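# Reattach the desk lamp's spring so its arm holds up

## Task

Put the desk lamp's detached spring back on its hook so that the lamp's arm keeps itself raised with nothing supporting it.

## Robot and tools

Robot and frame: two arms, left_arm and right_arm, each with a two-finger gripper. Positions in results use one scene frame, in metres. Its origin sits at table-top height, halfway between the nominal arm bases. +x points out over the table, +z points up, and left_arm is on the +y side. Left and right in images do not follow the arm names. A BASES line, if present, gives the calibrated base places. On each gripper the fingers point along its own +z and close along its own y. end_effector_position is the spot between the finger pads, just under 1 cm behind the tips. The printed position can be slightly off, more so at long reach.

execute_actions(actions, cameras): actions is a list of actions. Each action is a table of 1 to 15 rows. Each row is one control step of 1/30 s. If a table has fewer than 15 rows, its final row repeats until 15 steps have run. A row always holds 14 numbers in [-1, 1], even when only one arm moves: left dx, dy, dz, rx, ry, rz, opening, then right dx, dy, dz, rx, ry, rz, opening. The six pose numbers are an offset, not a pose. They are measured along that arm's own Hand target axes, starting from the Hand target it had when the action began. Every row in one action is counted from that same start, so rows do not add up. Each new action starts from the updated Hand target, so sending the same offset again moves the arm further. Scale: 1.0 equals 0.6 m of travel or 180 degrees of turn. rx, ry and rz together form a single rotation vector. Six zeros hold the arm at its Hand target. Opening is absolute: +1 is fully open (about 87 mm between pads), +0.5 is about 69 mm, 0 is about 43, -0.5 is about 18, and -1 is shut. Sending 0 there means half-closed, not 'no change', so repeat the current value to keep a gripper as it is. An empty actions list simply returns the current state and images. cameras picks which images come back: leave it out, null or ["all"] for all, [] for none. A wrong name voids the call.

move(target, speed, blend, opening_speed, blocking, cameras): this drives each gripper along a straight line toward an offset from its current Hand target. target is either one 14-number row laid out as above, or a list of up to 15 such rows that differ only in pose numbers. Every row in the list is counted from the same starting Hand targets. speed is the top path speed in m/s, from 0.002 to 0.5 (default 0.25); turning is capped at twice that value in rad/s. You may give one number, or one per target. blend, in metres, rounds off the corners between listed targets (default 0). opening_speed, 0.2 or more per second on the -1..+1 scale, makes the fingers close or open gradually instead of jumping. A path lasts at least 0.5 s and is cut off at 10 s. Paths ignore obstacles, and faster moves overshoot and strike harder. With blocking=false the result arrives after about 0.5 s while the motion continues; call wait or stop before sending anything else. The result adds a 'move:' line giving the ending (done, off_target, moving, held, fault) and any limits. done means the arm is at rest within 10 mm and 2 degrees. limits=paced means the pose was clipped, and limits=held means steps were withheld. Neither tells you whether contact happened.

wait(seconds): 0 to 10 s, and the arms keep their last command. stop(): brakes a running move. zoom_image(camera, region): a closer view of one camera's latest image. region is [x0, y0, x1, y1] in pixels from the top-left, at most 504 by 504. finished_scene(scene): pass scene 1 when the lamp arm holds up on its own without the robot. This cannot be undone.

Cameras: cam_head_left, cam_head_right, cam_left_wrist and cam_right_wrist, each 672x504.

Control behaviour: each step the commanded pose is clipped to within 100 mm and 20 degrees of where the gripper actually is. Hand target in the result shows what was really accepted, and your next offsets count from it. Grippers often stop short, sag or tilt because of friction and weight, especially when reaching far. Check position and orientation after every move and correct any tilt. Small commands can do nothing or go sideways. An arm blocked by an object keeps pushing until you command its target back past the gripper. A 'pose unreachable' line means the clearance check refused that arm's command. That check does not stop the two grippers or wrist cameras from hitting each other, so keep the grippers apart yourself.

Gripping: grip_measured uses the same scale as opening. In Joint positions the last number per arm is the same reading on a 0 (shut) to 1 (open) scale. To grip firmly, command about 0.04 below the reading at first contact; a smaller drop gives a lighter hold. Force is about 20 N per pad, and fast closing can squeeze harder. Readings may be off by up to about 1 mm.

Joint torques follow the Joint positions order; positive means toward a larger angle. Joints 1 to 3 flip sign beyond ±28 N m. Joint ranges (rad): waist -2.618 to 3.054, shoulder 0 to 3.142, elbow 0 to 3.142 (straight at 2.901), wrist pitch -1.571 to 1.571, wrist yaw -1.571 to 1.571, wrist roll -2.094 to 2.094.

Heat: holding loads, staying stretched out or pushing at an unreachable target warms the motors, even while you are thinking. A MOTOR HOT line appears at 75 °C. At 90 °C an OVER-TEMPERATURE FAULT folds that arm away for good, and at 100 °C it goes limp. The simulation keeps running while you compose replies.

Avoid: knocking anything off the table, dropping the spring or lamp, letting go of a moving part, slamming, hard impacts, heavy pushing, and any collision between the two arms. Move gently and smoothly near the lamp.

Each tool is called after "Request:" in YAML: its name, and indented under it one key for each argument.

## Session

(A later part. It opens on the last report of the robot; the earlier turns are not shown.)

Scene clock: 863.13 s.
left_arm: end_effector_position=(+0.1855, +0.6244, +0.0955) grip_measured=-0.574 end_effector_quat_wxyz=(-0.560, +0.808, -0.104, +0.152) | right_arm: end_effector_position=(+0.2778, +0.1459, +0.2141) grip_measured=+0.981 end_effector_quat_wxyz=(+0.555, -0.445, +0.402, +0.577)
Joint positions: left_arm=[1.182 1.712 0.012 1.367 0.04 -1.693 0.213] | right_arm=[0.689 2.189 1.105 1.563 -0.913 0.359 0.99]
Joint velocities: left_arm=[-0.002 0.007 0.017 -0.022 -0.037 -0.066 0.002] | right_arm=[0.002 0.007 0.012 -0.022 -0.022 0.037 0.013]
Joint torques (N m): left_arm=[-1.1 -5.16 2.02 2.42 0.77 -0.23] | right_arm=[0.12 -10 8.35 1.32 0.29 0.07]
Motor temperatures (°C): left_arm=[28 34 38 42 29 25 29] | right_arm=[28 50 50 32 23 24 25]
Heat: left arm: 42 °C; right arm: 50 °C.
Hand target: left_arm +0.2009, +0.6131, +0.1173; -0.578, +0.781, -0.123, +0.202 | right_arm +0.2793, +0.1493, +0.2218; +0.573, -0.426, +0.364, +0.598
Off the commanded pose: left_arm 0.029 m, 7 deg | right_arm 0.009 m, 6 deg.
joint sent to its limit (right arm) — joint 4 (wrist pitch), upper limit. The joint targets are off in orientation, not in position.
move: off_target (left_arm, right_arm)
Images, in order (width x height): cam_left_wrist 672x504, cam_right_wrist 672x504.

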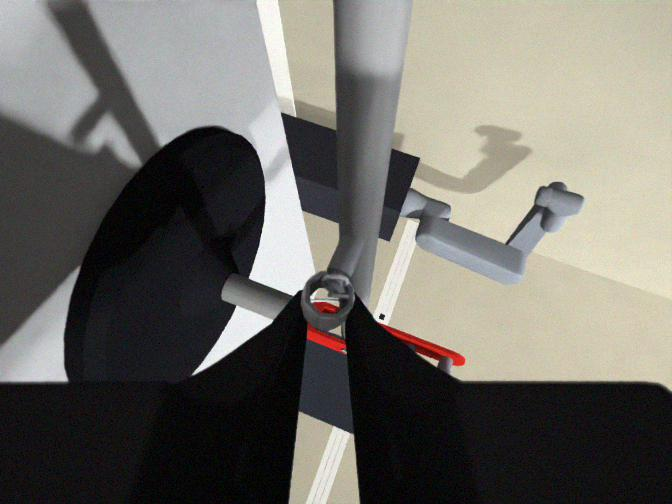

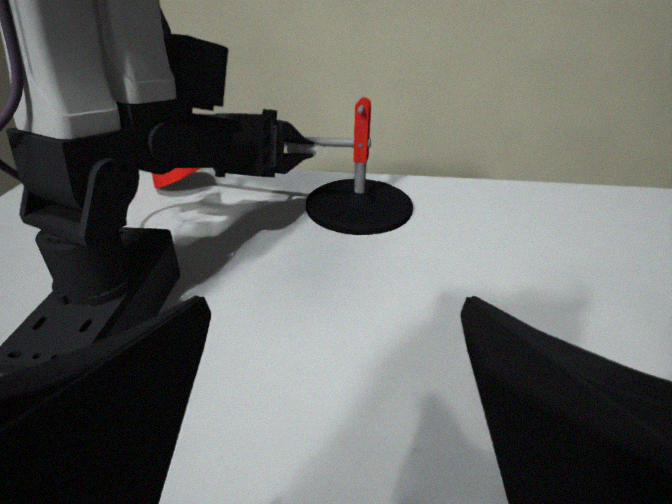

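Request:
move:
  target: [0.0110,-0.0490,-0.0238,0.0376,0.0100,-0.0267,-0.75,0,0,0,0,0,0,1.0]
  speed: 0.06
  cameras: ["cam_left_wrist","cam_right_wrist"]

Request:
zoom_image:
  camera: "cam_left_wrist"
  region: [240, 220, 420, 355]

Request:
zoom_image:
  camera: "cam_right_wrist"
  region: [220, 80, 400, 220]

Scene clock: 928.20 s.
left_arm: end_effector_position=(+0.1895, +0.6089, +0.1171) grip_measured=-0.574 end_effector_quat_wxyz=(-0.533, +0.818, -0.086, +0.197) | right_arm: end_effector_position=(+0.2778, +0.1459, +0.2141) grip_measured=+0.981 end_effector_quat_wxyz=(+0.555, -0.445, +0.402, +0.577)
Joint positions: left_arm=[1.188 1.317 0.013 0.94 0.106 -1.778 0.213] | right_arm=[0.689 2.189 1.105 1.563 -0.913 0.359 0.99]
Joint velocities: left_arm=[-0.002 0.007 0.002 -0.037 0.037 -0.007 0.002] | right_arm=[-0.002 -0.007 -0.007 0.051 -0.022 -0.037 -0.003]
Joint torques (N m): left_arm=[-0.02 -4.68 3.71 2.92 0.54 -0.07] | right_arm=[0.13 -10 8.35 1.33 0.28 0.06]
Motor temperatures (°C): left_arm=[28 34 37 45 29 25 29] | right_arm=[28 50 50 32 23 23 25]
Heat: left arm: 45 °C; right arm: 50 °C.
Hand target: left_arm +0.1996, +0.6067, +0.1511; -0.612, +0.747, -0.088, +0.245 | right_arm +0.2793, +0.1493, +0.2218; +0.573, -0.426, +0.364, +0.598
Off the commanded pose: left_arm 0.034 m, 13 deg | right_arm 0.009 m, 6 deg.
joint sent to its limit (left arm) — joint 3 (elbow), lower limit, where the elbow is as bent as it goes. The joint targets are off in orientation, not in position.
joint sent to its limit (right arm) — joint 4 (wrist pitch), upper limit. The joint targets are off in orientation, not in position.
move: off_target (left_arm, right_arm)
Images, in order (width x height): cam_left_wrist 672x504, cam_right_wrist 672x504.

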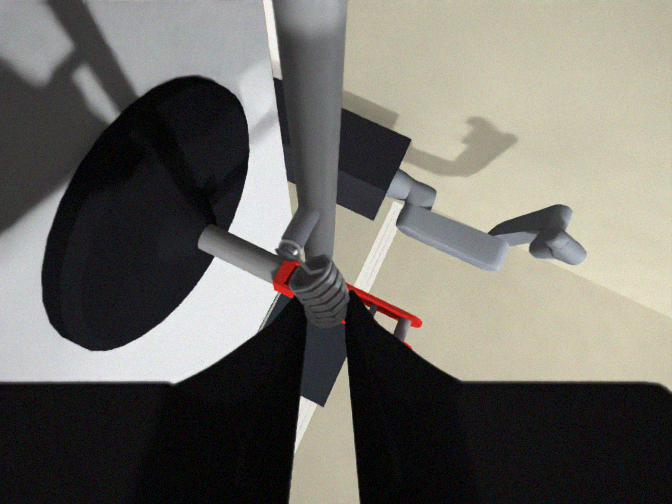

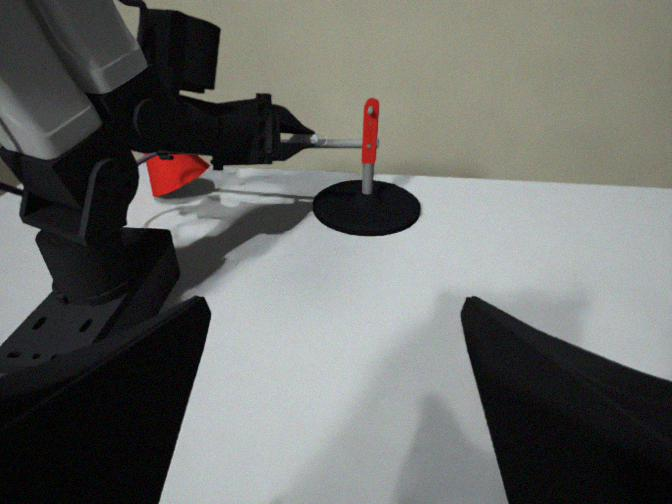

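Scaled by 2.800 from the camera's 672x504 image, which has a finer 960x720 frame.

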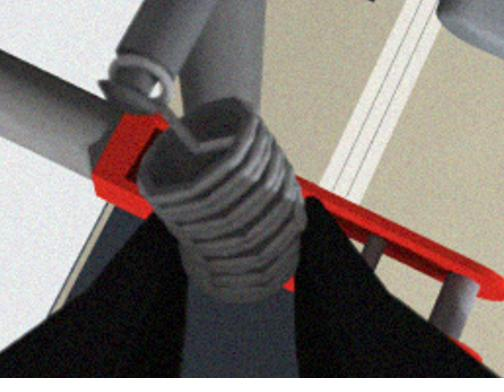

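Scaled by 2.800 from the camera's 672x504 image, which has a finer 960x720 frame.

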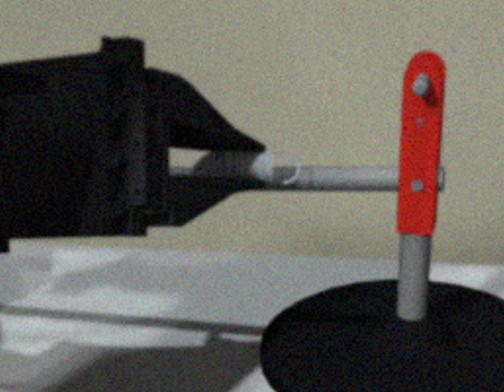

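Request:
move:
  target: [-0.0225,-0.0282,-0.0143,0,0,0,-0.75,0,0,0,0,0,0,1.0]
  speed: 0.05
  cameras: ["cam_left_wrist","cam_right_wrist"]

Request:
zoom_image:
  camera: "cam_left_wrist"
  region: [240, 220, 420, 355]

Request:
zoom_image:
  camera: "cam_right_wrist"
  region: [220, 80, 400, 220]

Scene clock: 973.93 s.
left_arm: end_effector_position=(+0.1776, +0.6062, +0.1271) grip_measured=-0.575 end_effector_quat_wxyz=(-0.531, +0.815, -0.087, +0.216) | right_arm: end_effector_position=(+0.2778, +0.1459, +0.2141) grip_measured=+0.981 end_effector_quat_wxyz=(+0.555, -0.445, +0.402, +0.577)
Joint positions: left_arm=[1.3 1.195 0.014 0.82 0.245 -1.76 0.213] | right_arm=[0.689 2.189 1.105 1.563 -0.913 0.359 0.99]
Joint velocities: left_arm=[-0.007 0.007 -0.002 -0.007 -0.007 -0.066 0.005] | right_arm=[-0.007 -0.002 -0.002 -0.037 0.007 -0.007 0.008]
Joint torques (N m): left_arm=[0.76 -4.45 4.21 3.15 0.33 -0.08] | right_arm=[0.12 -10.03 8.34 1.32 0.29 0.07]
Motor temperatures (°C): left_arm=[28 35 38 52 29 25 29] | right_arm=[28 50 50 32 23 23 25]
Heat: left arm: 52 °C; right arm: 50 °C.
Hand target: left_arm +0.1808, +0.6088, +0.1655; -0.612, +0.747, -0.088, +0.245 | right_arm +0.2793, +0.1493, +0.2218; +0.573, -0.426, +0.364, +0.598
Off the commanded pose: left_arm 0.038 m, 13 deg | right_arm 0.009 m, 6 deg.
joint sent to its limit (left arm) — joint 3 (elbow), lower limit, where the elbow is as bent as it goes. The joint targets are off in orientation, not in position.
joint sent to its limit (right arm) — joint 4 (wrist pitch), upper limit. The joint targets are off in orientation, not in position.
move: off_target (left_arm, right_arm)
Images, in order (width x height): cam_left_wrist 672x504, cam_right_wrist 672x504.

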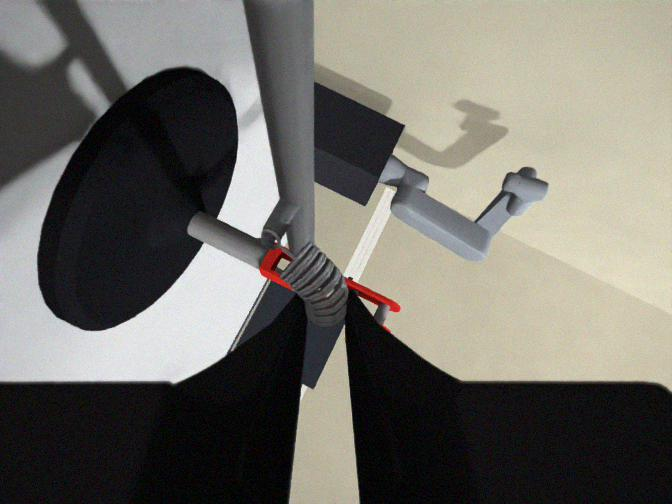

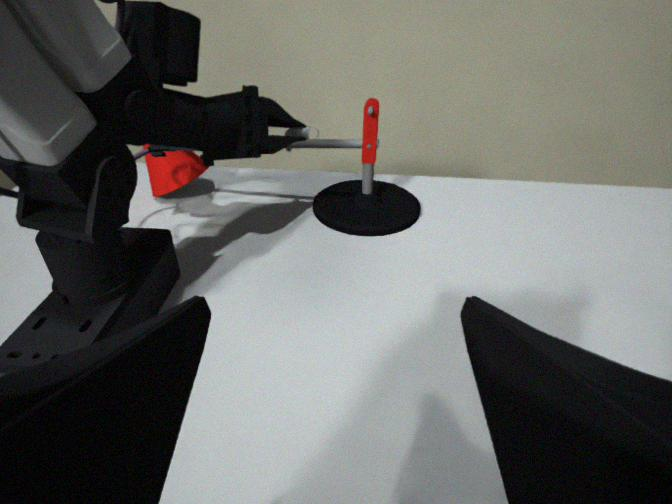

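Scaled by 2.800 from the camera's 672x504 image, which has a finer 960x720 frame.

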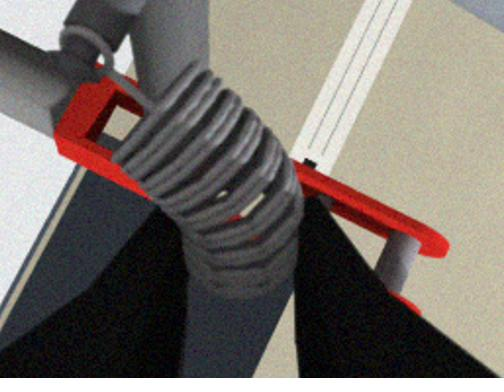

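Scaled by 2.800 from the camera's 672x504 image, which has a finer 960x720 frame.

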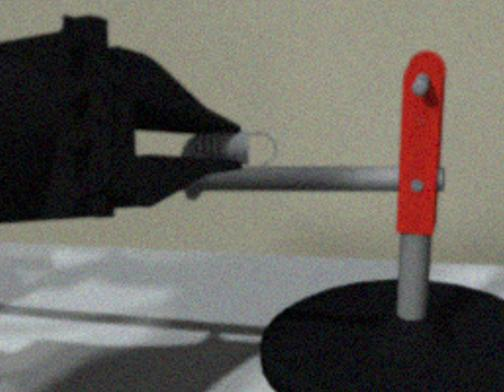

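Request:
move:
  target: [0.0172,-0.0638,-0.0088,0,0,0,-0.75,0,0,0,0,0,0,1.0]
  speed: 0.06
  cameras: ["cam_left_wrist","cam_right_wrist"]

Request:
zoom_image:
  camera: "cam_right_wrist"
  region: [220, 80, 400, 220]

Scene clock: 1020.40 s.
left_arm: end_effector_position=(+0.1737, +0.5945, +0.1457) grip_measured=-0.575 end_effector_quat_wxyz=(-0.537, +0.811, -0.080, +0.219) | right_arm: end_effector_position=(+0.2778, +0.1459, +0.2141) grip_measured=+0.981 end_effector_quat_wxyz=(+0.555, -0.445, +0.402, +0.577)
Joint positions: left_arm=[1.301 0.89 0.017 0.529 0.239 -1.776 0.212] | right_arm=[0.689 2.189 1.105 1.563 -0.913 0.359 0.99]
Joint velocities: left_arm=[-0.022 -0.002 -0.002 -0.007 0.037 -0.081 0.02] | right_arm=[-0.002 -0.012 0.002 -0.051 -0.051 -0.081 0.018]
Joint torques (N m): left_arm=[-0.32 -3.15 9.14 3.22 0.21 -0.21] | right_arm=[0.13 -10.02 8.36 1.32 0.28 0.07]
Motor temperatures (°C): left_arm=[28 34 38 56 28 25 29] | right_arm=[28 50 50 32 23 23 25]
Heat: left arm: 56 °C; right arm: 50 °C.
Hand target: left_arm +0.1813, +0.6083, +0.2061; -0.612, +0.747, -0.089, +0.245 | right_arm +0.2793, +0.1493, +0.2218; +0.573, -0.426, +0.364, +0.598
Off the commanded pose: left_arm 0.062 m, 12 deg | right_arm 0.009 m, 6 deg.
joint sent to its limit (right arm) — joint 4 (wrist pitch), upper limit. The joint targets are off in orientation, not in position.
move: off_target (left_arm, right_arm)
Images, in order (width x height): cam_left_wrist 672x504, cam_right_wrist 672x504.

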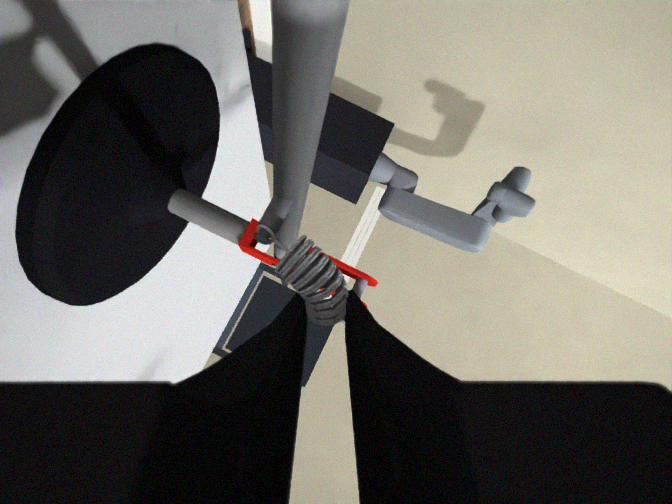

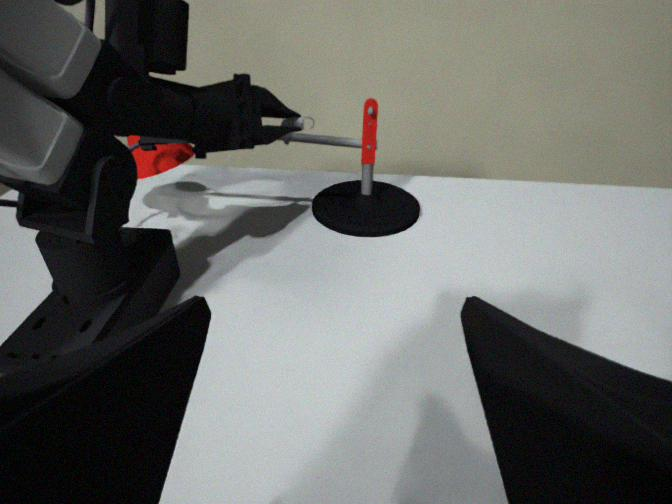

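Scaled by 2.800 from the camera's 672x504 image, which has a finer 960x720 frame.

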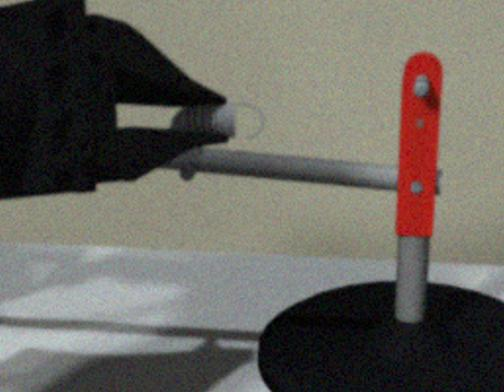

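Request:
move:
  target: [0.0373,-0.0965,0.0153,0,0,0,-0.75,0,0,0,0,0,0,1.0]
  speed: 0.06
  cameras: ["cam_left_wrist","cam_right_wrist"]

Request:
zoom_image:
  camera: "cam_right_wrist"
  region: [220, 80, 400, 220]

Scene clock: 1028.93 s.
left_arm: end_effector_position=(+0.1805, +0.5922, +0.1829) grip_measured=-0.575 end_effector_quat_wxyz=(-0.511, +0.829, -0.083, +0.212) | right_arm: end_effector_position=(+0.2778, +0.1459, +0.2141) grip_measured=+0.981 end_effector_quat_wxyz=(+0.555, -0.445, +0.402, +0.577)
Joint positions: left_arm=[1.249 0.698 0.212 0.079 0.194 -1.782 0.212] | right_arm=[0.689 2.189 1.105 1.563 -0.913 0.359 0.99]
Joint velocities: left_arm=[-0.007 0.002 -0.022 0.037 0.022 0.007 0.002] | right_arm=[0.007 0.017 -0.002 0.066 -0.007 0.022 -0.018]
Joint torques (N m): left_arm=[-0.57 -3.12 12.37 3.47 0.13 -0.24] | right_arm=[0.13 -10 8.34 1.32 0.29 0.07]
Motor temperatures (°C): left_arm=[28 34 40 57 28 25 29] | right_arm=[28 50 50 32 23 23 25]
Heat: left arm: 57 °C; right arm: 50 °C.
Hand target: left_arm +0.1963, +0.6201, +0.2664; -0.612, +0.747, -0.089, +0.245 | right_arm +0.2793, +0.1493, +0.2218; +0.573, -0.426, +0.364, +0.598
Off the commanded pose: left_arm 0.089 m, 15 deg | right_arm 0.009 m, 6 deg.
joint sent to its limit (right arm) — joint 4 (wrist pitch), upper limit. The joint targets are off in orientation, not in position.
move: off_target (left_arm, right_arm)
Images, in order (width x height): cam_left_wrist 672x504, cam_right_wrist 672x504.

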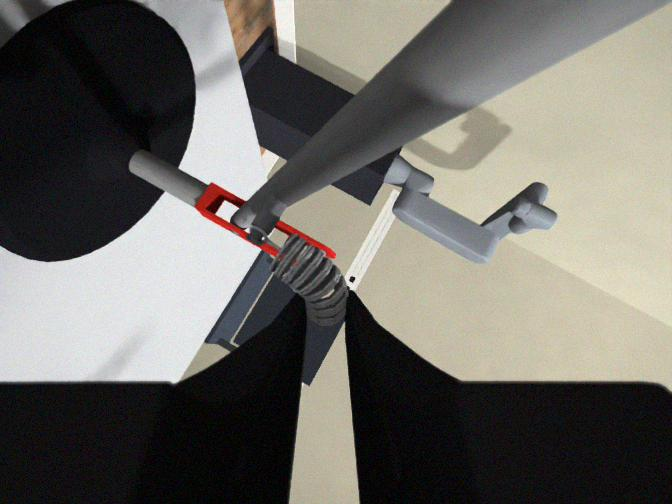

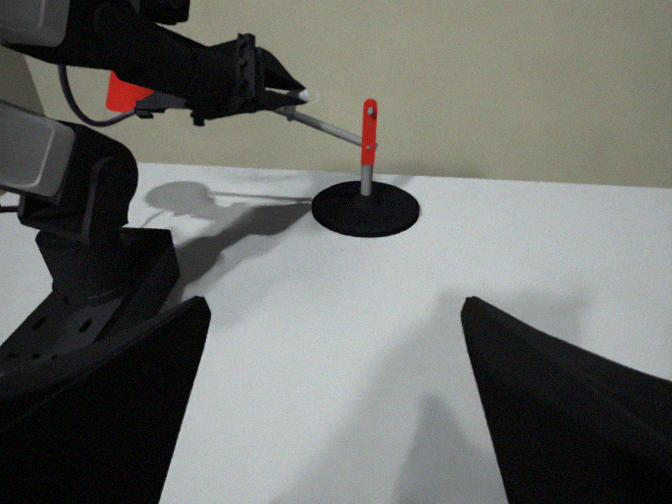

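Scaled by 2.800 from the camera's 672x504 image, which has a finer 960x720 frame.

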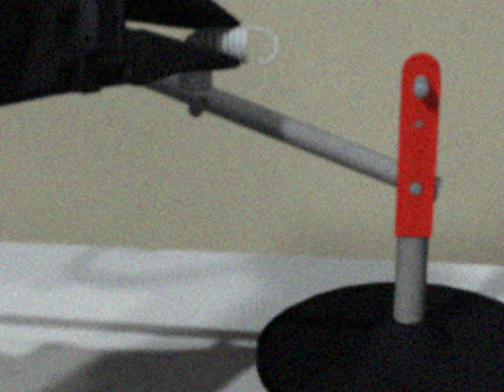

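Request:
move:
  target: [0.051,0.0005,0.0254,0.0857,0.0121,0.0558,-0.75,0,0,0,0,0,0,1.0]
  speed: 0.08
  cameras: ["cam_left_wrist","cam_right_wrist"]

Request:
zoom_image:
  camera: "cam_right_wrist"
  region: [220, 60, 400, 200]

Scene clock: 1060.87 s.
left_arm: end_effector_position=(+0.2181, +0.6198, +0.2037) grip_measured=-0.578 end_effector_quat_wxyz=(-0.647, +0.729, -0.142, +0.171) | right_arm: end_effector_position=(+0.2778, +0.1459, +0.2141) grip_measured=+0.981 end_effector_quat_wxyz=(+0.555, -0.445, +0.402, +0.577)
Joint positions: left_arm=[1.046 1.09 0.12 0.865 -0.036 -1.641 0.211] | right_arm=[0.689 2.189 1.105 1.563 -0.913 0.359 0.99]
Joint velocities: left_arm=[0.002 -0.012 -0.002 0.022 0.037 0.081 0.008] | right_arm=[-0.007 0.002 0.002 -0.022 -0.066 -0.007 -0.013]
Joint torques (N m): left_arm=[-1.29 -2.7 7.77 3.82 0.22 -0.11] | right_arm=[0.14 -9.99 8.36 1.32 0.29 0.07]
Motor temperatures (°C): left_arm=[28 32 47 61 28 25 29] | right_arm=[28 50 50 32 23 23 25]
Heat: left arm: 61 °C; right arm: 50 °C.
Hand target: left_arm +0.2304, +0.6204, +0.2704; -0.724, +0.642, -0.133, +0.215 | right_arm +0.2793, +0.1493, +0.2218; +0.573, -0.426, +0.364, +0.598
Off the commanded pose: left_arm 0.069 m, 14 deg | right_arm 0.009 m, 6 deg.
joint sent to its limit (right arm) — joint 4 (wrist pitch), upper limit. The joint targets are off in orientation, not in position.
move: off_target (left_arm, right_arm)
Images, in order (width x height): cam_left_wrist 672x504, cam_right_wrist 672x504.

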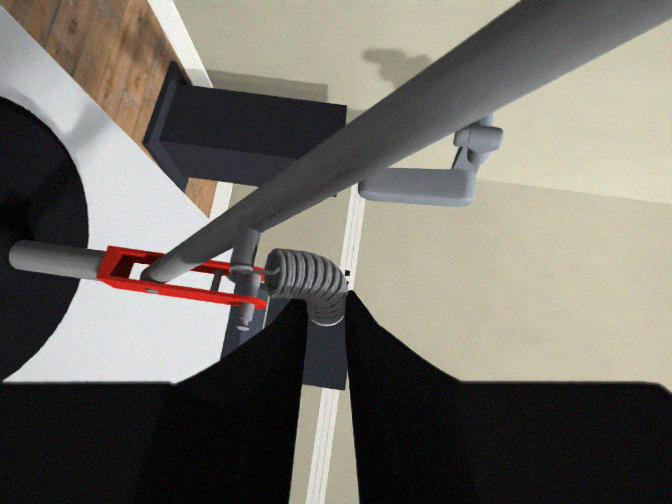

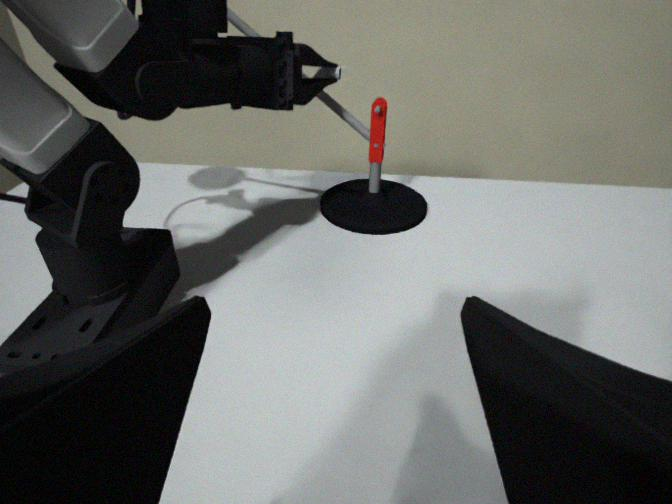

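Scaled by 2.800 from the camera's 672x504 image, which has a finer 960x720 frame.

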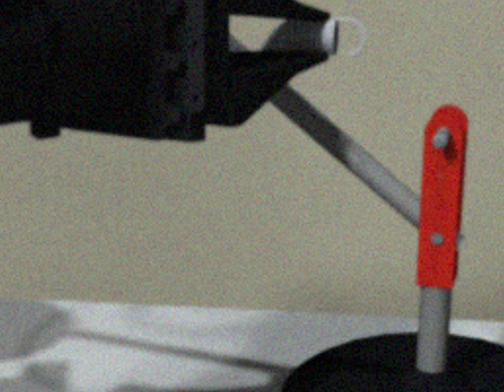

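Request:
move:
  target: [0.0327,0.0527,-0.0107,0,0,0.0556,-0.75,0,0,0,0,0,0,1.0]
  speed: 0.08
  cameras: ["cam_left_wrist","cam_right_wrist"]

Request:
zoom_image:
  camera: "cam_right_wrist"
  region: [240, 40, 440, 200]

Scene clock: 1090.33 s.
left_arm: end_effector_position=(+0.2283, +0.6173, +0.1935) grip_measured=-0.578 end_effector_quat_wxyz=(+0.690, -0.692, +0.186, -0.097) | right_arm: end_effector_position=(+0.2778, +0.1459, +0.2141) grip_measured=+0.981 end_effector_quat_wxyz=(+0.555, -0.445, +0.402, +0.577)
Joint positions: left_arm=[0.928 1.285 0.071 1.186 -0.203 -1.453 0.211] | right_arm=[0.689 2.189 1.105 1.563 -0.913 0.359 0.99]
Joint velocities: left_arm=[-0.002 0.012 -0.017 0.051 0.037 0.007 -0.008] | right_arm=[0.007 0.002 0.012 0.022 -0.007 0.007 -0.013]
Joint torques (N m): left_arm=[-2.37 -2.7 6.12 3.25 0.59 -0.09] | right_arm=[0.14 -9.99 8.36 1.32 0.29 0.07]
Motor temperatures (°C): left_arm=[28 32 45 68 28 25 29] | right_arm=[28 50 50 32 23 23 25]
Heat: left arm: 68 °C; right arm: 50 °C.
Hand target: left_arm +0.2491, +0.6081, +0.2393; +0.740, -0.628, +0.188, -0.151 | right_arm +0.2793, +0.1493, +0.2218; +0.573, -0.426, +0.364, +0.598
Off the commanded pose: left_arm 0.052 m, 11 deg | right_arm 0.009 m, 6 deg.
joint sent to its limit (right arm) — joint 4 (wrist pitch), upper limit. The joint targets are off in orientation, not in position.
move: off_target (left_arm, right_arm)
Images, in order (width x height): cam_left_wrist 672x504, cam_right_wrist 672x504.

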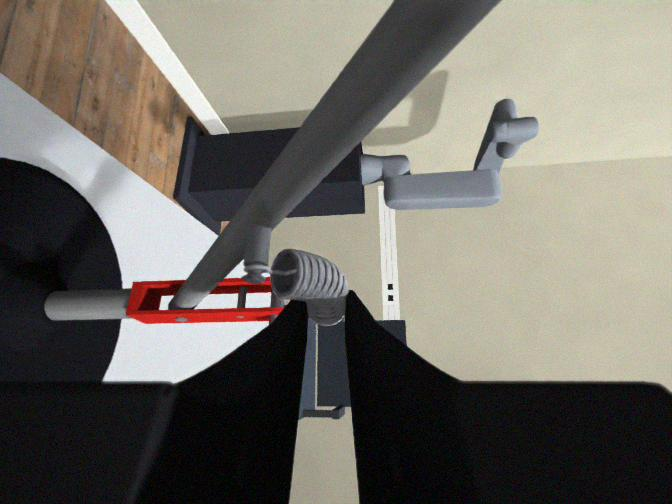

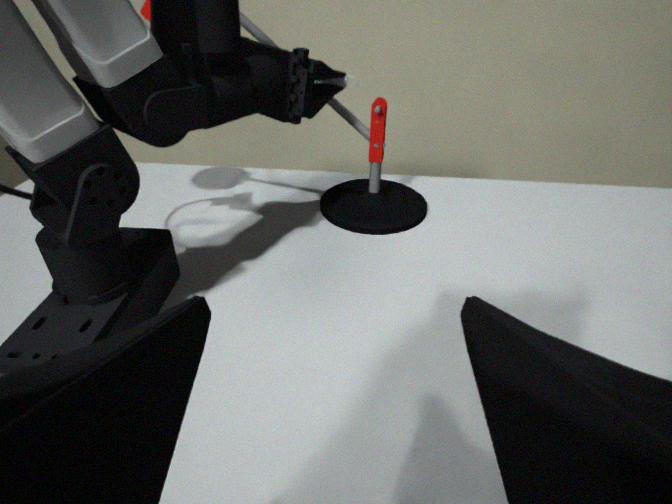

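Scaled by 2.520 from the camera's 672x504 image, which has a finer 960x720 frame.

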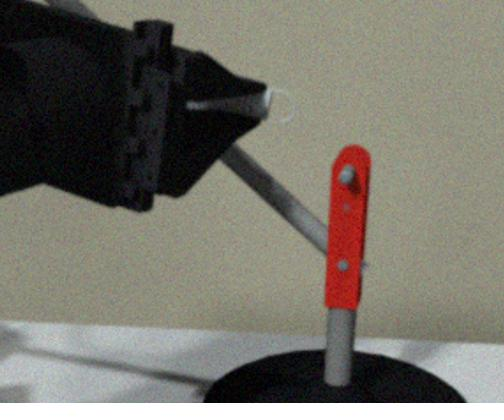

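Request:
move:
  target:
    - [0.0257,0.0288,-0.019,0,0,0.02,-0.75,0,0,0,0,0,0,1.0]
    - [0.0628,0.1193,-0.0048,0,0,0.0556,-0.75,0,0,0,0,0,0,1.0]
  speed: 0.09
  cameras: ["cam_left_wrist","cam_right_wrist"]

Request:
zoom_image:
  camera: "cam_right_wrist"
  region: [240, 40, 440, 200]

Scene clock: 1121.30 s.
left_arm: end_effector_position=(+0.2537, +0.5956, +0.1145) grip_measured=-0.578 end_effector_quat_wxyz=(-0.640, +0.712, -0.288, +0.022) | right_arm: end_effector_position=(+0.2778, +0.1459, +0.2141) grip_measured=+0.981 end_effector_quat_wxyz=(+0.555, -0.445, +0.402, +0.577)
Joint positions: left_arm=[0.738 1.689 0.049 1.446 -0.369 -1.291 0.211] | right_arm=[0.689 2.189 1.105 1.563 -0.913 0.359 0.99]
Joint velocities: left_arm=[-0.017 -0.002 0.017 0.022 -0.081 0.066 -0.005] | right_arm=[0.007 -0.017 -0.002 -0.066 0.007 -0.007 -0.008]
Joint torques (N m): left_arm=[-1.81 -4.07 5.7 3.25 0.29 -0.1] | right_arm=[0.14 -10 8.35 1.32 0.29 0.07]
Motor temperatures (°C): left_arm=[28 32 44 68 28 25 29] | right_arm=[28 50 50 32 23 23 25]
Heat: left arm: 68 °C; right arm: 50 °C.
Hand target: left_arm +0.2799, +0.6005, +0.1636; -0.750, +0.610, -0.241, +0.087 | right_arm +0.2793, +0.1493, +0.2218; +0.573, -0.426, +0.364, +0.598
Off the commanded pose: left_arm 0.057 m, 19 deg | right_arm 0.009 m, 6 deg.
joint sent to its limit (left arm) — joint 4 (wrist pitch), upper limit. The joint targets are off in position and orientation.
joint sent to its limit (right arm) — joint 4 (wrist pitch), upper limit. The joint targets are off in orientation, not in position.
move: off_target (left_arm, right_arm)
Images, in order (width x height): cam_left_wrist 672x504, cam_right_wrist 672x504.

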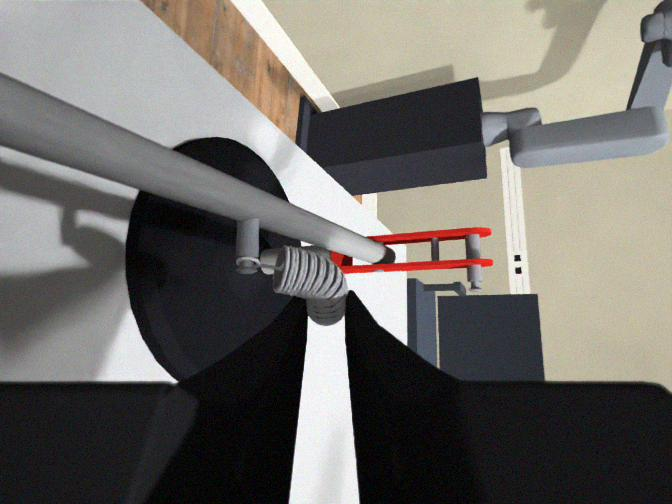

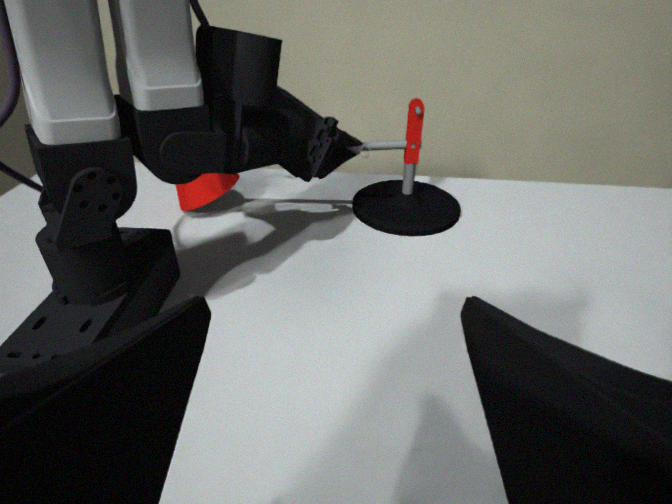

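Scaled by 2.520 from the camera's 672x504 image, which has a finer 960x720 frame.

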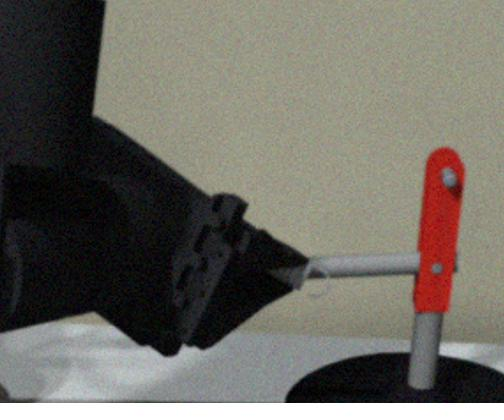

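Request:
move:
  target: [-0.0162,0.065,-0.0258,-0.063,0.004,0.015,-0.75,0,0,0,0,0,0,1.0]
  speed: 0.08
  cameras: ["cam_head_left","cam_head_right","cam_left_wrist","cam_right_wrist"]

Request:
zoom_image:
  camera: "cam_left_wrist"
  region: [220, 200, 520, 360]

Request:
zoom_image:
  camera: "cam_right_wrist"
  region: [260, 60, 480, 240]

Scene clock: 1170.03 s.
left_arm: end_effector_position=(+0.2541, +0.5966, +0.1088) grip_measured=-0.578 end_effector_quat_wxyz=(-0.638, +0.712, -0.293, +0.028) | right_arm: end_effector_position=(+0.2778, +0.1459, +0.2141) grip_measured=+0.981 end_effector_quat_wxyz=(+0.555, -0.445, +0.402, +0.577)
Joint positions: left_arm=[0.757 1.756 0.049 1.511 -0.336 -1.29 0.211] | right_arm=[0.689 2.189 1.105 1.563 -0.913 0.359 0.99]
Joint velocities: left_arm=[-0.012 -0.002 0.002 -0.022 -0.066 0.007 -0.002] | right_arm=[-0.002 -0.012 0.007 -0.037 -0.037 -0.022 -0.003]
Joint torques (N m): left_arm=[0.84 -3.52 2.48 2.6 0.06 -0.1] | right_arm=[0.14 -10.02 8.34 1.32 0.28 0.06]
Motor temperatures (°C): left_arm=[28 32 42 66 28 25 29] | right_arm=[27 50 50 32 23 23 25]
Heat: left arm: 66 °C; right arm: 50 °C.
Hand target: left_arm +0.2574, +0.6005, +0.1267; -0.686, +0.675, -0.266, +0.049 | right_arm +0.2793, +0.1493, +0.2218; +0.573, -0.426, +0.364, +0.598
Off the commanded pose: left_arm 0.019 m, 8 deg | right_arm 0.009 m, 6 deg.
joint sent to its limit (left arm) — joint 4 (wrist pitch), upper limit. The joint targets are off in orientation, not in position.
joint sent to its limit (right arm) — joint 4 (wrist pitch), upper limit. The joint targets are off in orientation, not in position.
move: off_target (left_arm, right_arm)

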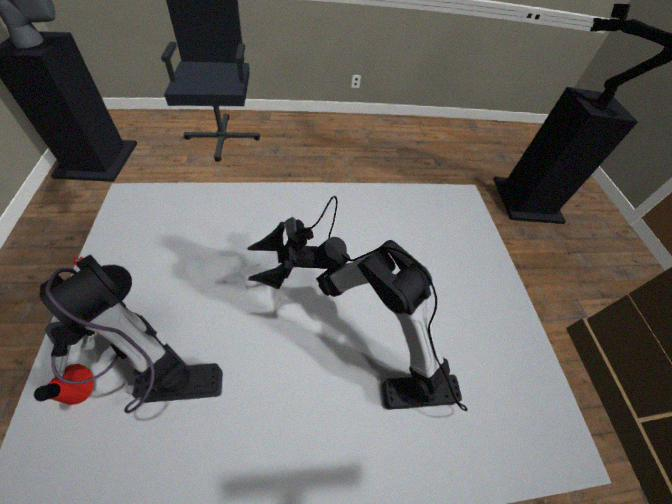

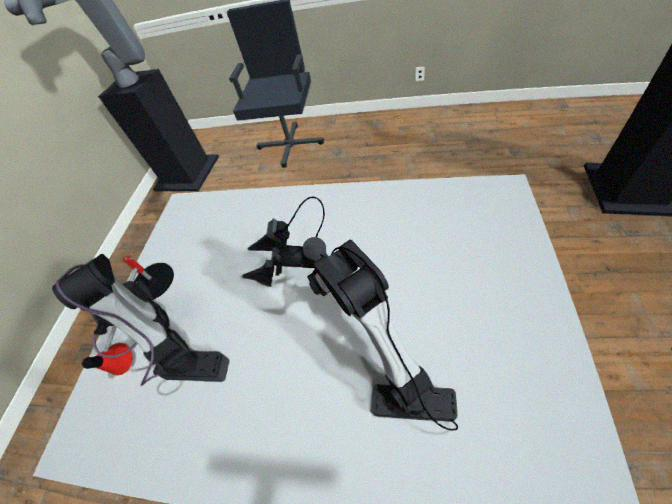

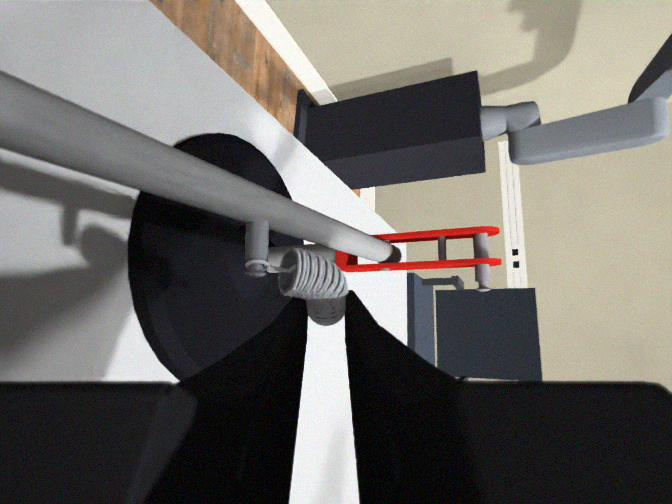

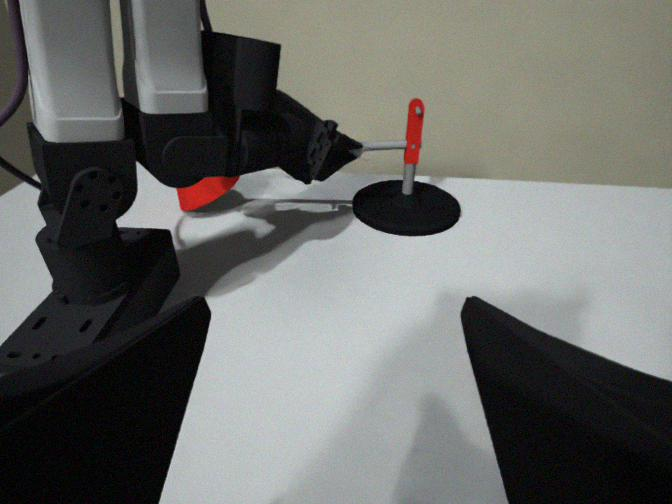

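Scaled by 1.680 from the camera's 672x504 image, which has a finer 960x720 frame.

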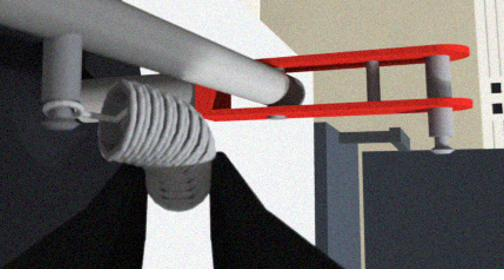

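Scaled by 2.291 from the camera's 672x504 image, which has a finer 960x720 frame.

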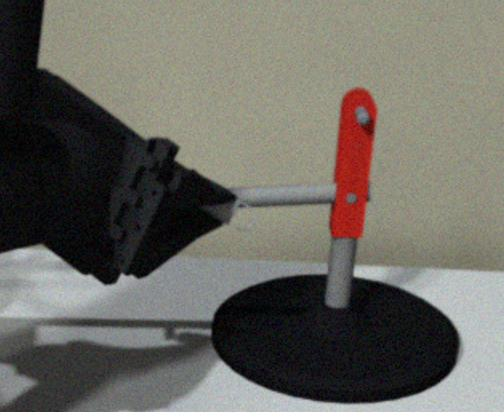

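Request:
move:
  target: [-0.0014,0.0003,0.003,-0.0586,-0.1028,-0.0246,-0.75,0,0,0,0,0,0,1.0]
  speed: 0.06
  cameras: ["cam_left_wrist","cam_right_wrist"]

Request:
zoom_image:
  camera: "cam_right_wrist"
  region: [260, 60, 480, 240]

Scene clock: 1251.67 s.
left_arm: end_effector_position=(+0.2537, +0.5993, +0.1094) grip_measured=-0.578 end_effector_quat_wxyz=(-0.637, +0.752, -0.153, -0.071) | right_arm: end_effector_position=(+0.2778, +0.1459, +0.2141) grip_measured=+0.981 end_effector_quat_wxyz=(+0.555, -0.445, +0.402, +0.577)
Joint positions: left_arm=[0.469 1.741 0.162 1.269 -0.951 -1.514 0.211] | right_arm=[0.689 2.189 1.105 1.563 -0.913 0.359 0.99]
Joint velocities: left_arm=[-0.002 -0.012 -0.002 -0.037 -0.007 -0.007 -0.005] | right_arm=[0.007 0.002 -0.012 0.051 -0.007 0.007 0.008]
Joint torques (N m): left_arm=[-0.51 -5.83 3.84 1.77 -0.35 -0.11] | right_arm=[0.13 -10 8.34 1.32 0.28 0.07]
Motor temperatures (°C): left_arm=[27 32 38 57 27 25 29] | right_arm=[27 51 50 32 23 23 25]
Heat: left arm: 57 °C; right arm: 51 °C.
Hand target: left_arm +0.2583, +0.6027, +0.1260; -0.653, +0.744, -0.129, -0.058 | right_arm +0.2793, +0.1493, +0.2218; +0.573, -0.426, +0.364, +0.598
Off the commanded pose: left_arm 0.018 m, 4 deg | right_arm 0.009 m, 6 deg.
joint sent to its limit (right arm) — joint 4 (wrist pitch), upper limit. The joint targets are off in orientation, not in position.
move: off_target (left_arm, right_arm)
Images, in order (width x height): cam_left_wrist 672x504, cam_right_wrist 672x504.

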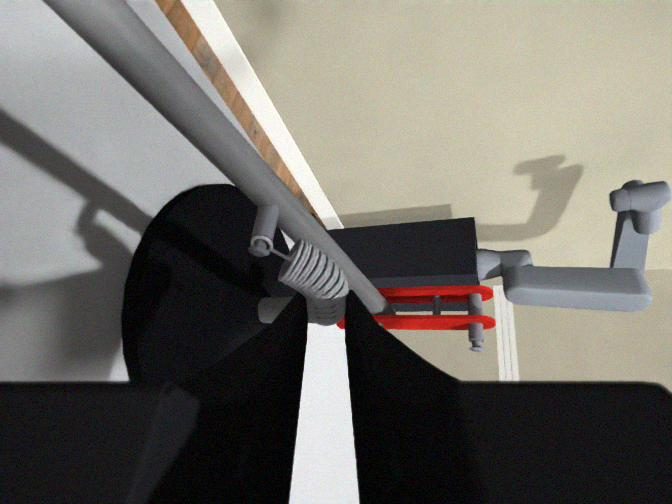

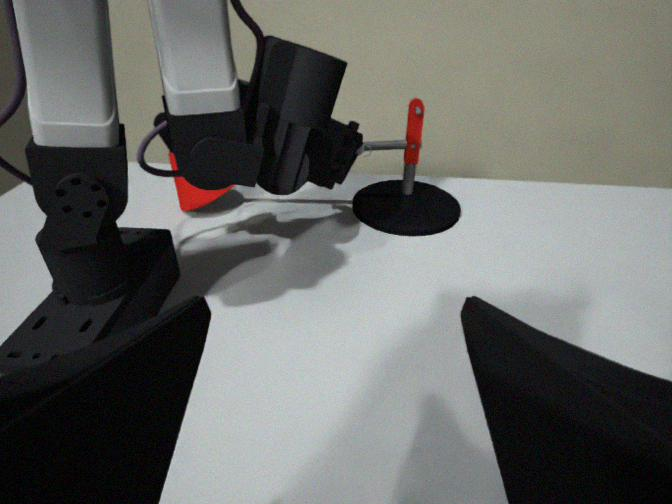

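Scaled by 2.291 from the camera's 672x504 image, which has a finer 960x720 frame.

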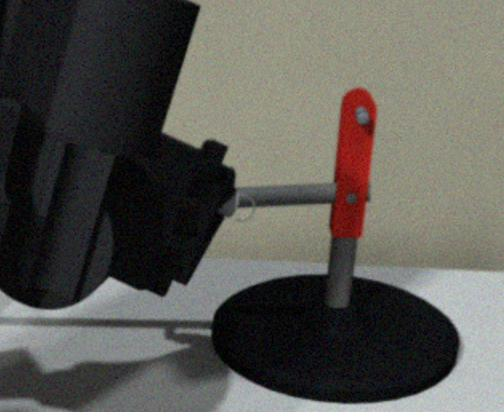

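Request:
move:
  target: [-0.0412,-0.1567,0.0028,0,0,0,-0.75,0,0,0,0,0,0,1.0]
  speed: 0.06
  cameras: ["cam_left_wrist","cam_right_wrist"]

Request:
zoom_image:
  camera: "cam_right_wrist"
  region: [260, 60, 480, 240]

Scene clock: 1265.63 s.
left_arm: end_effector_position=(+0.2443, +0.5986, +0.1584) grip_measured=-0.580 end_effector_quat_wxyz=(-0.589, +0.773, -0.210, -0.110) | right_arm: end_effector_position=(+0.2778, +0.1459, +0.2141) grip_measured=+0.981 end_effector_quat_wxyz=(+0.555, -0.445, +0.402, +0.577)
Joint positions: left_arm=[0.507 1.184 0.323 0.395 -0.891 -1.493 0.21] | right_arm=[0.689 2.189 1.105 1.563 -0.913 0.359 0.99]
Joint velocities: left_arm=[0.002 -0.007 0.002 -0.037 -0.066 -0.095 0.011] | right_arm=[-0.012 -0.002 -0.012 0.037 -0.022 0.037 -0.018]
Joint torques (N m): left_arm=[0.85 -5.59 10.28 2.81 -0.49 -0.17] | right_arm=[0.12 -10 8.36 1.32 0.29 0.07]
Motor temperatures (°C): left_arm=[27 32 38 56 28 25 29] | right_arm=[27 51 50 32 23 23 25]
Heat: left arm: 56 °C; right arm: 51 °C.
Hand target: left_arm +0.2615, +0.6179, +0.2234; -0.653, +0.744, -0.129, -0.058 | right_arm +0.2793, +0.1493, +0.2218; +0.573, -0.426, +0.364, +0.598
Off the commanded pose: left_arm 0.068 m, 14 deg | right_arm 0.009 m, 6 deg.
joint sent to its limit (right arm) — joint 4 (wrist pitch), upper limit. The joint targets are off in orientation, not in position.
move: off_target (left_arm, right_arm)
Images, in order (width x height): cam_left_wrist 672x504, cam_right_wrist 672x504.

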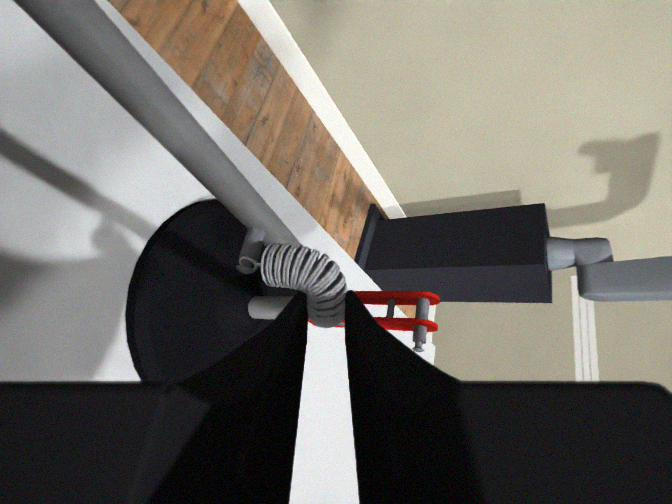

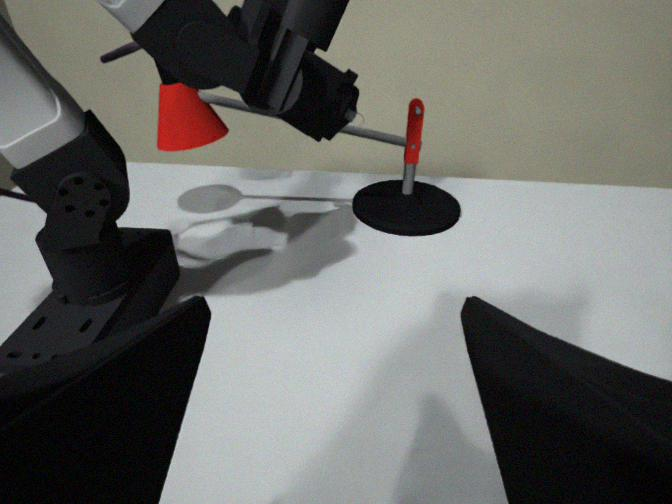

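Scaled by 2.291 from the camera's 672x504 image, which has a finer 960x720 frame.

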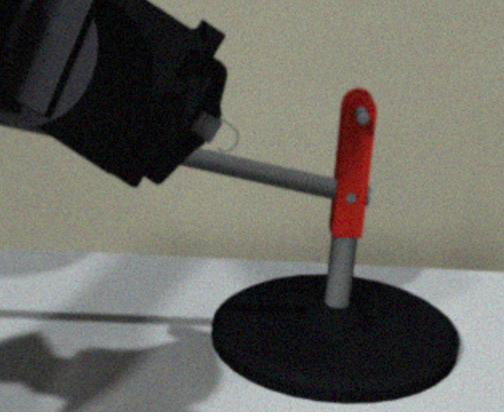

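Request:
move:
  target: [0.0595,-0.0925,0.0285,0,0,0,-0.75,0,0,0,0,0,0,1.0]
  speed: 0.06
  cameras: ["cam_left_wrist","cam_right_wrist"]

Request:
zoom_image:
  camera: "cam_right_wrist"
  region: [260, 20, 480, 200]

Scene clock: 1278.97 s.
left_arm: end_effector_position=(+0.2880, +0.6229, +0.2076) grip_measured=-0.580 end_effector_quat_wxyz=(-0.595, +0.770, -0.197, -0.119) | right_arm: end_effector_position=(+0.2778, +0.1459, +0.2141) grip_measured=+0.981 end_effector_quat_wxyz=(+0.555, -0.445, +0.402, +0.577)
Joint positions: left_arm=[0.482 1.308 0.61 0.233 -0.945 -1.51 0.21] | right_arm=[0.689 2.189 1.105 1.563 -0.913 0.359 0.99]
Joint velocities: left_arm=[-0.007 -0.007 -0.017 -0.037 0.007 -0.066 -0.017] | right_arm=[-0.012 -0.002 0.017 -0.051 0.051 0.022 0.003]
Joint torques (N m): left_arm=[-0.62 -4.22 10.65 2.88 -0.35 -0.23] | right_arm=[0.14 -10.02 8.34 1.32 0.28 0.07]
Motor temperatures (°C): left_arm=[27 32 42 59 28 25 29] | right_arm=[27 51 50 32 23 23 25]
Heat: left arm: 59 °C; right arm: 51 °C.
Hand target: left_arm +0.3129, +0.6375, +0.2636; -0.653, +0.744, -0.129, -0.058 | right_arm +0.2793, +0.1493, +0.2218; +0.573, -0.426, +0.364, +0.598
Off the commanded pose: left_arm 0.064 m, 13 deg | right_arm 0.009 m, 6 deg.
joint sent to its limit (right arm) — joint 4 (wrist pitch), upper limit. The joint targets are off in orientation, not in position.
move: off_target (left_arm, right_arm)
Images, in order (width x height): cam_left_wrist 672x504, cam_right_wrist 672x504.

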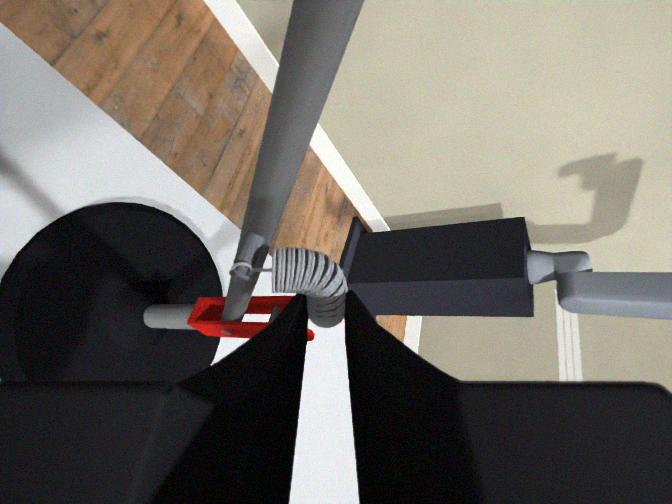

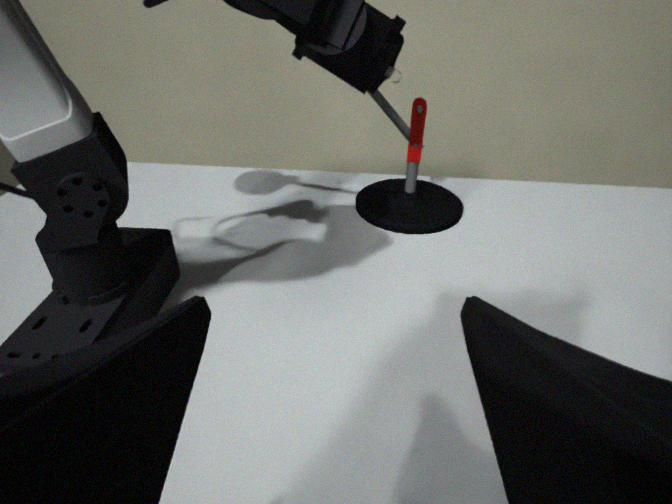

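Scaled by 2.291 from the camera's 672x504 image, which has a finer 960x720 frame.

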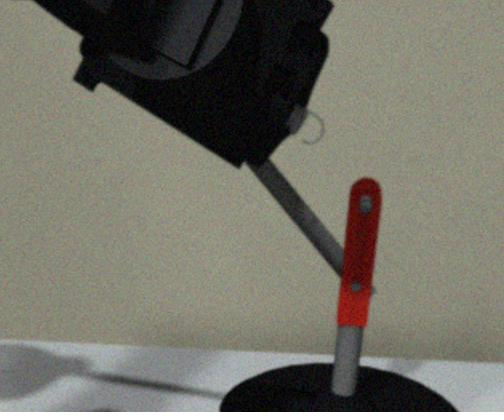

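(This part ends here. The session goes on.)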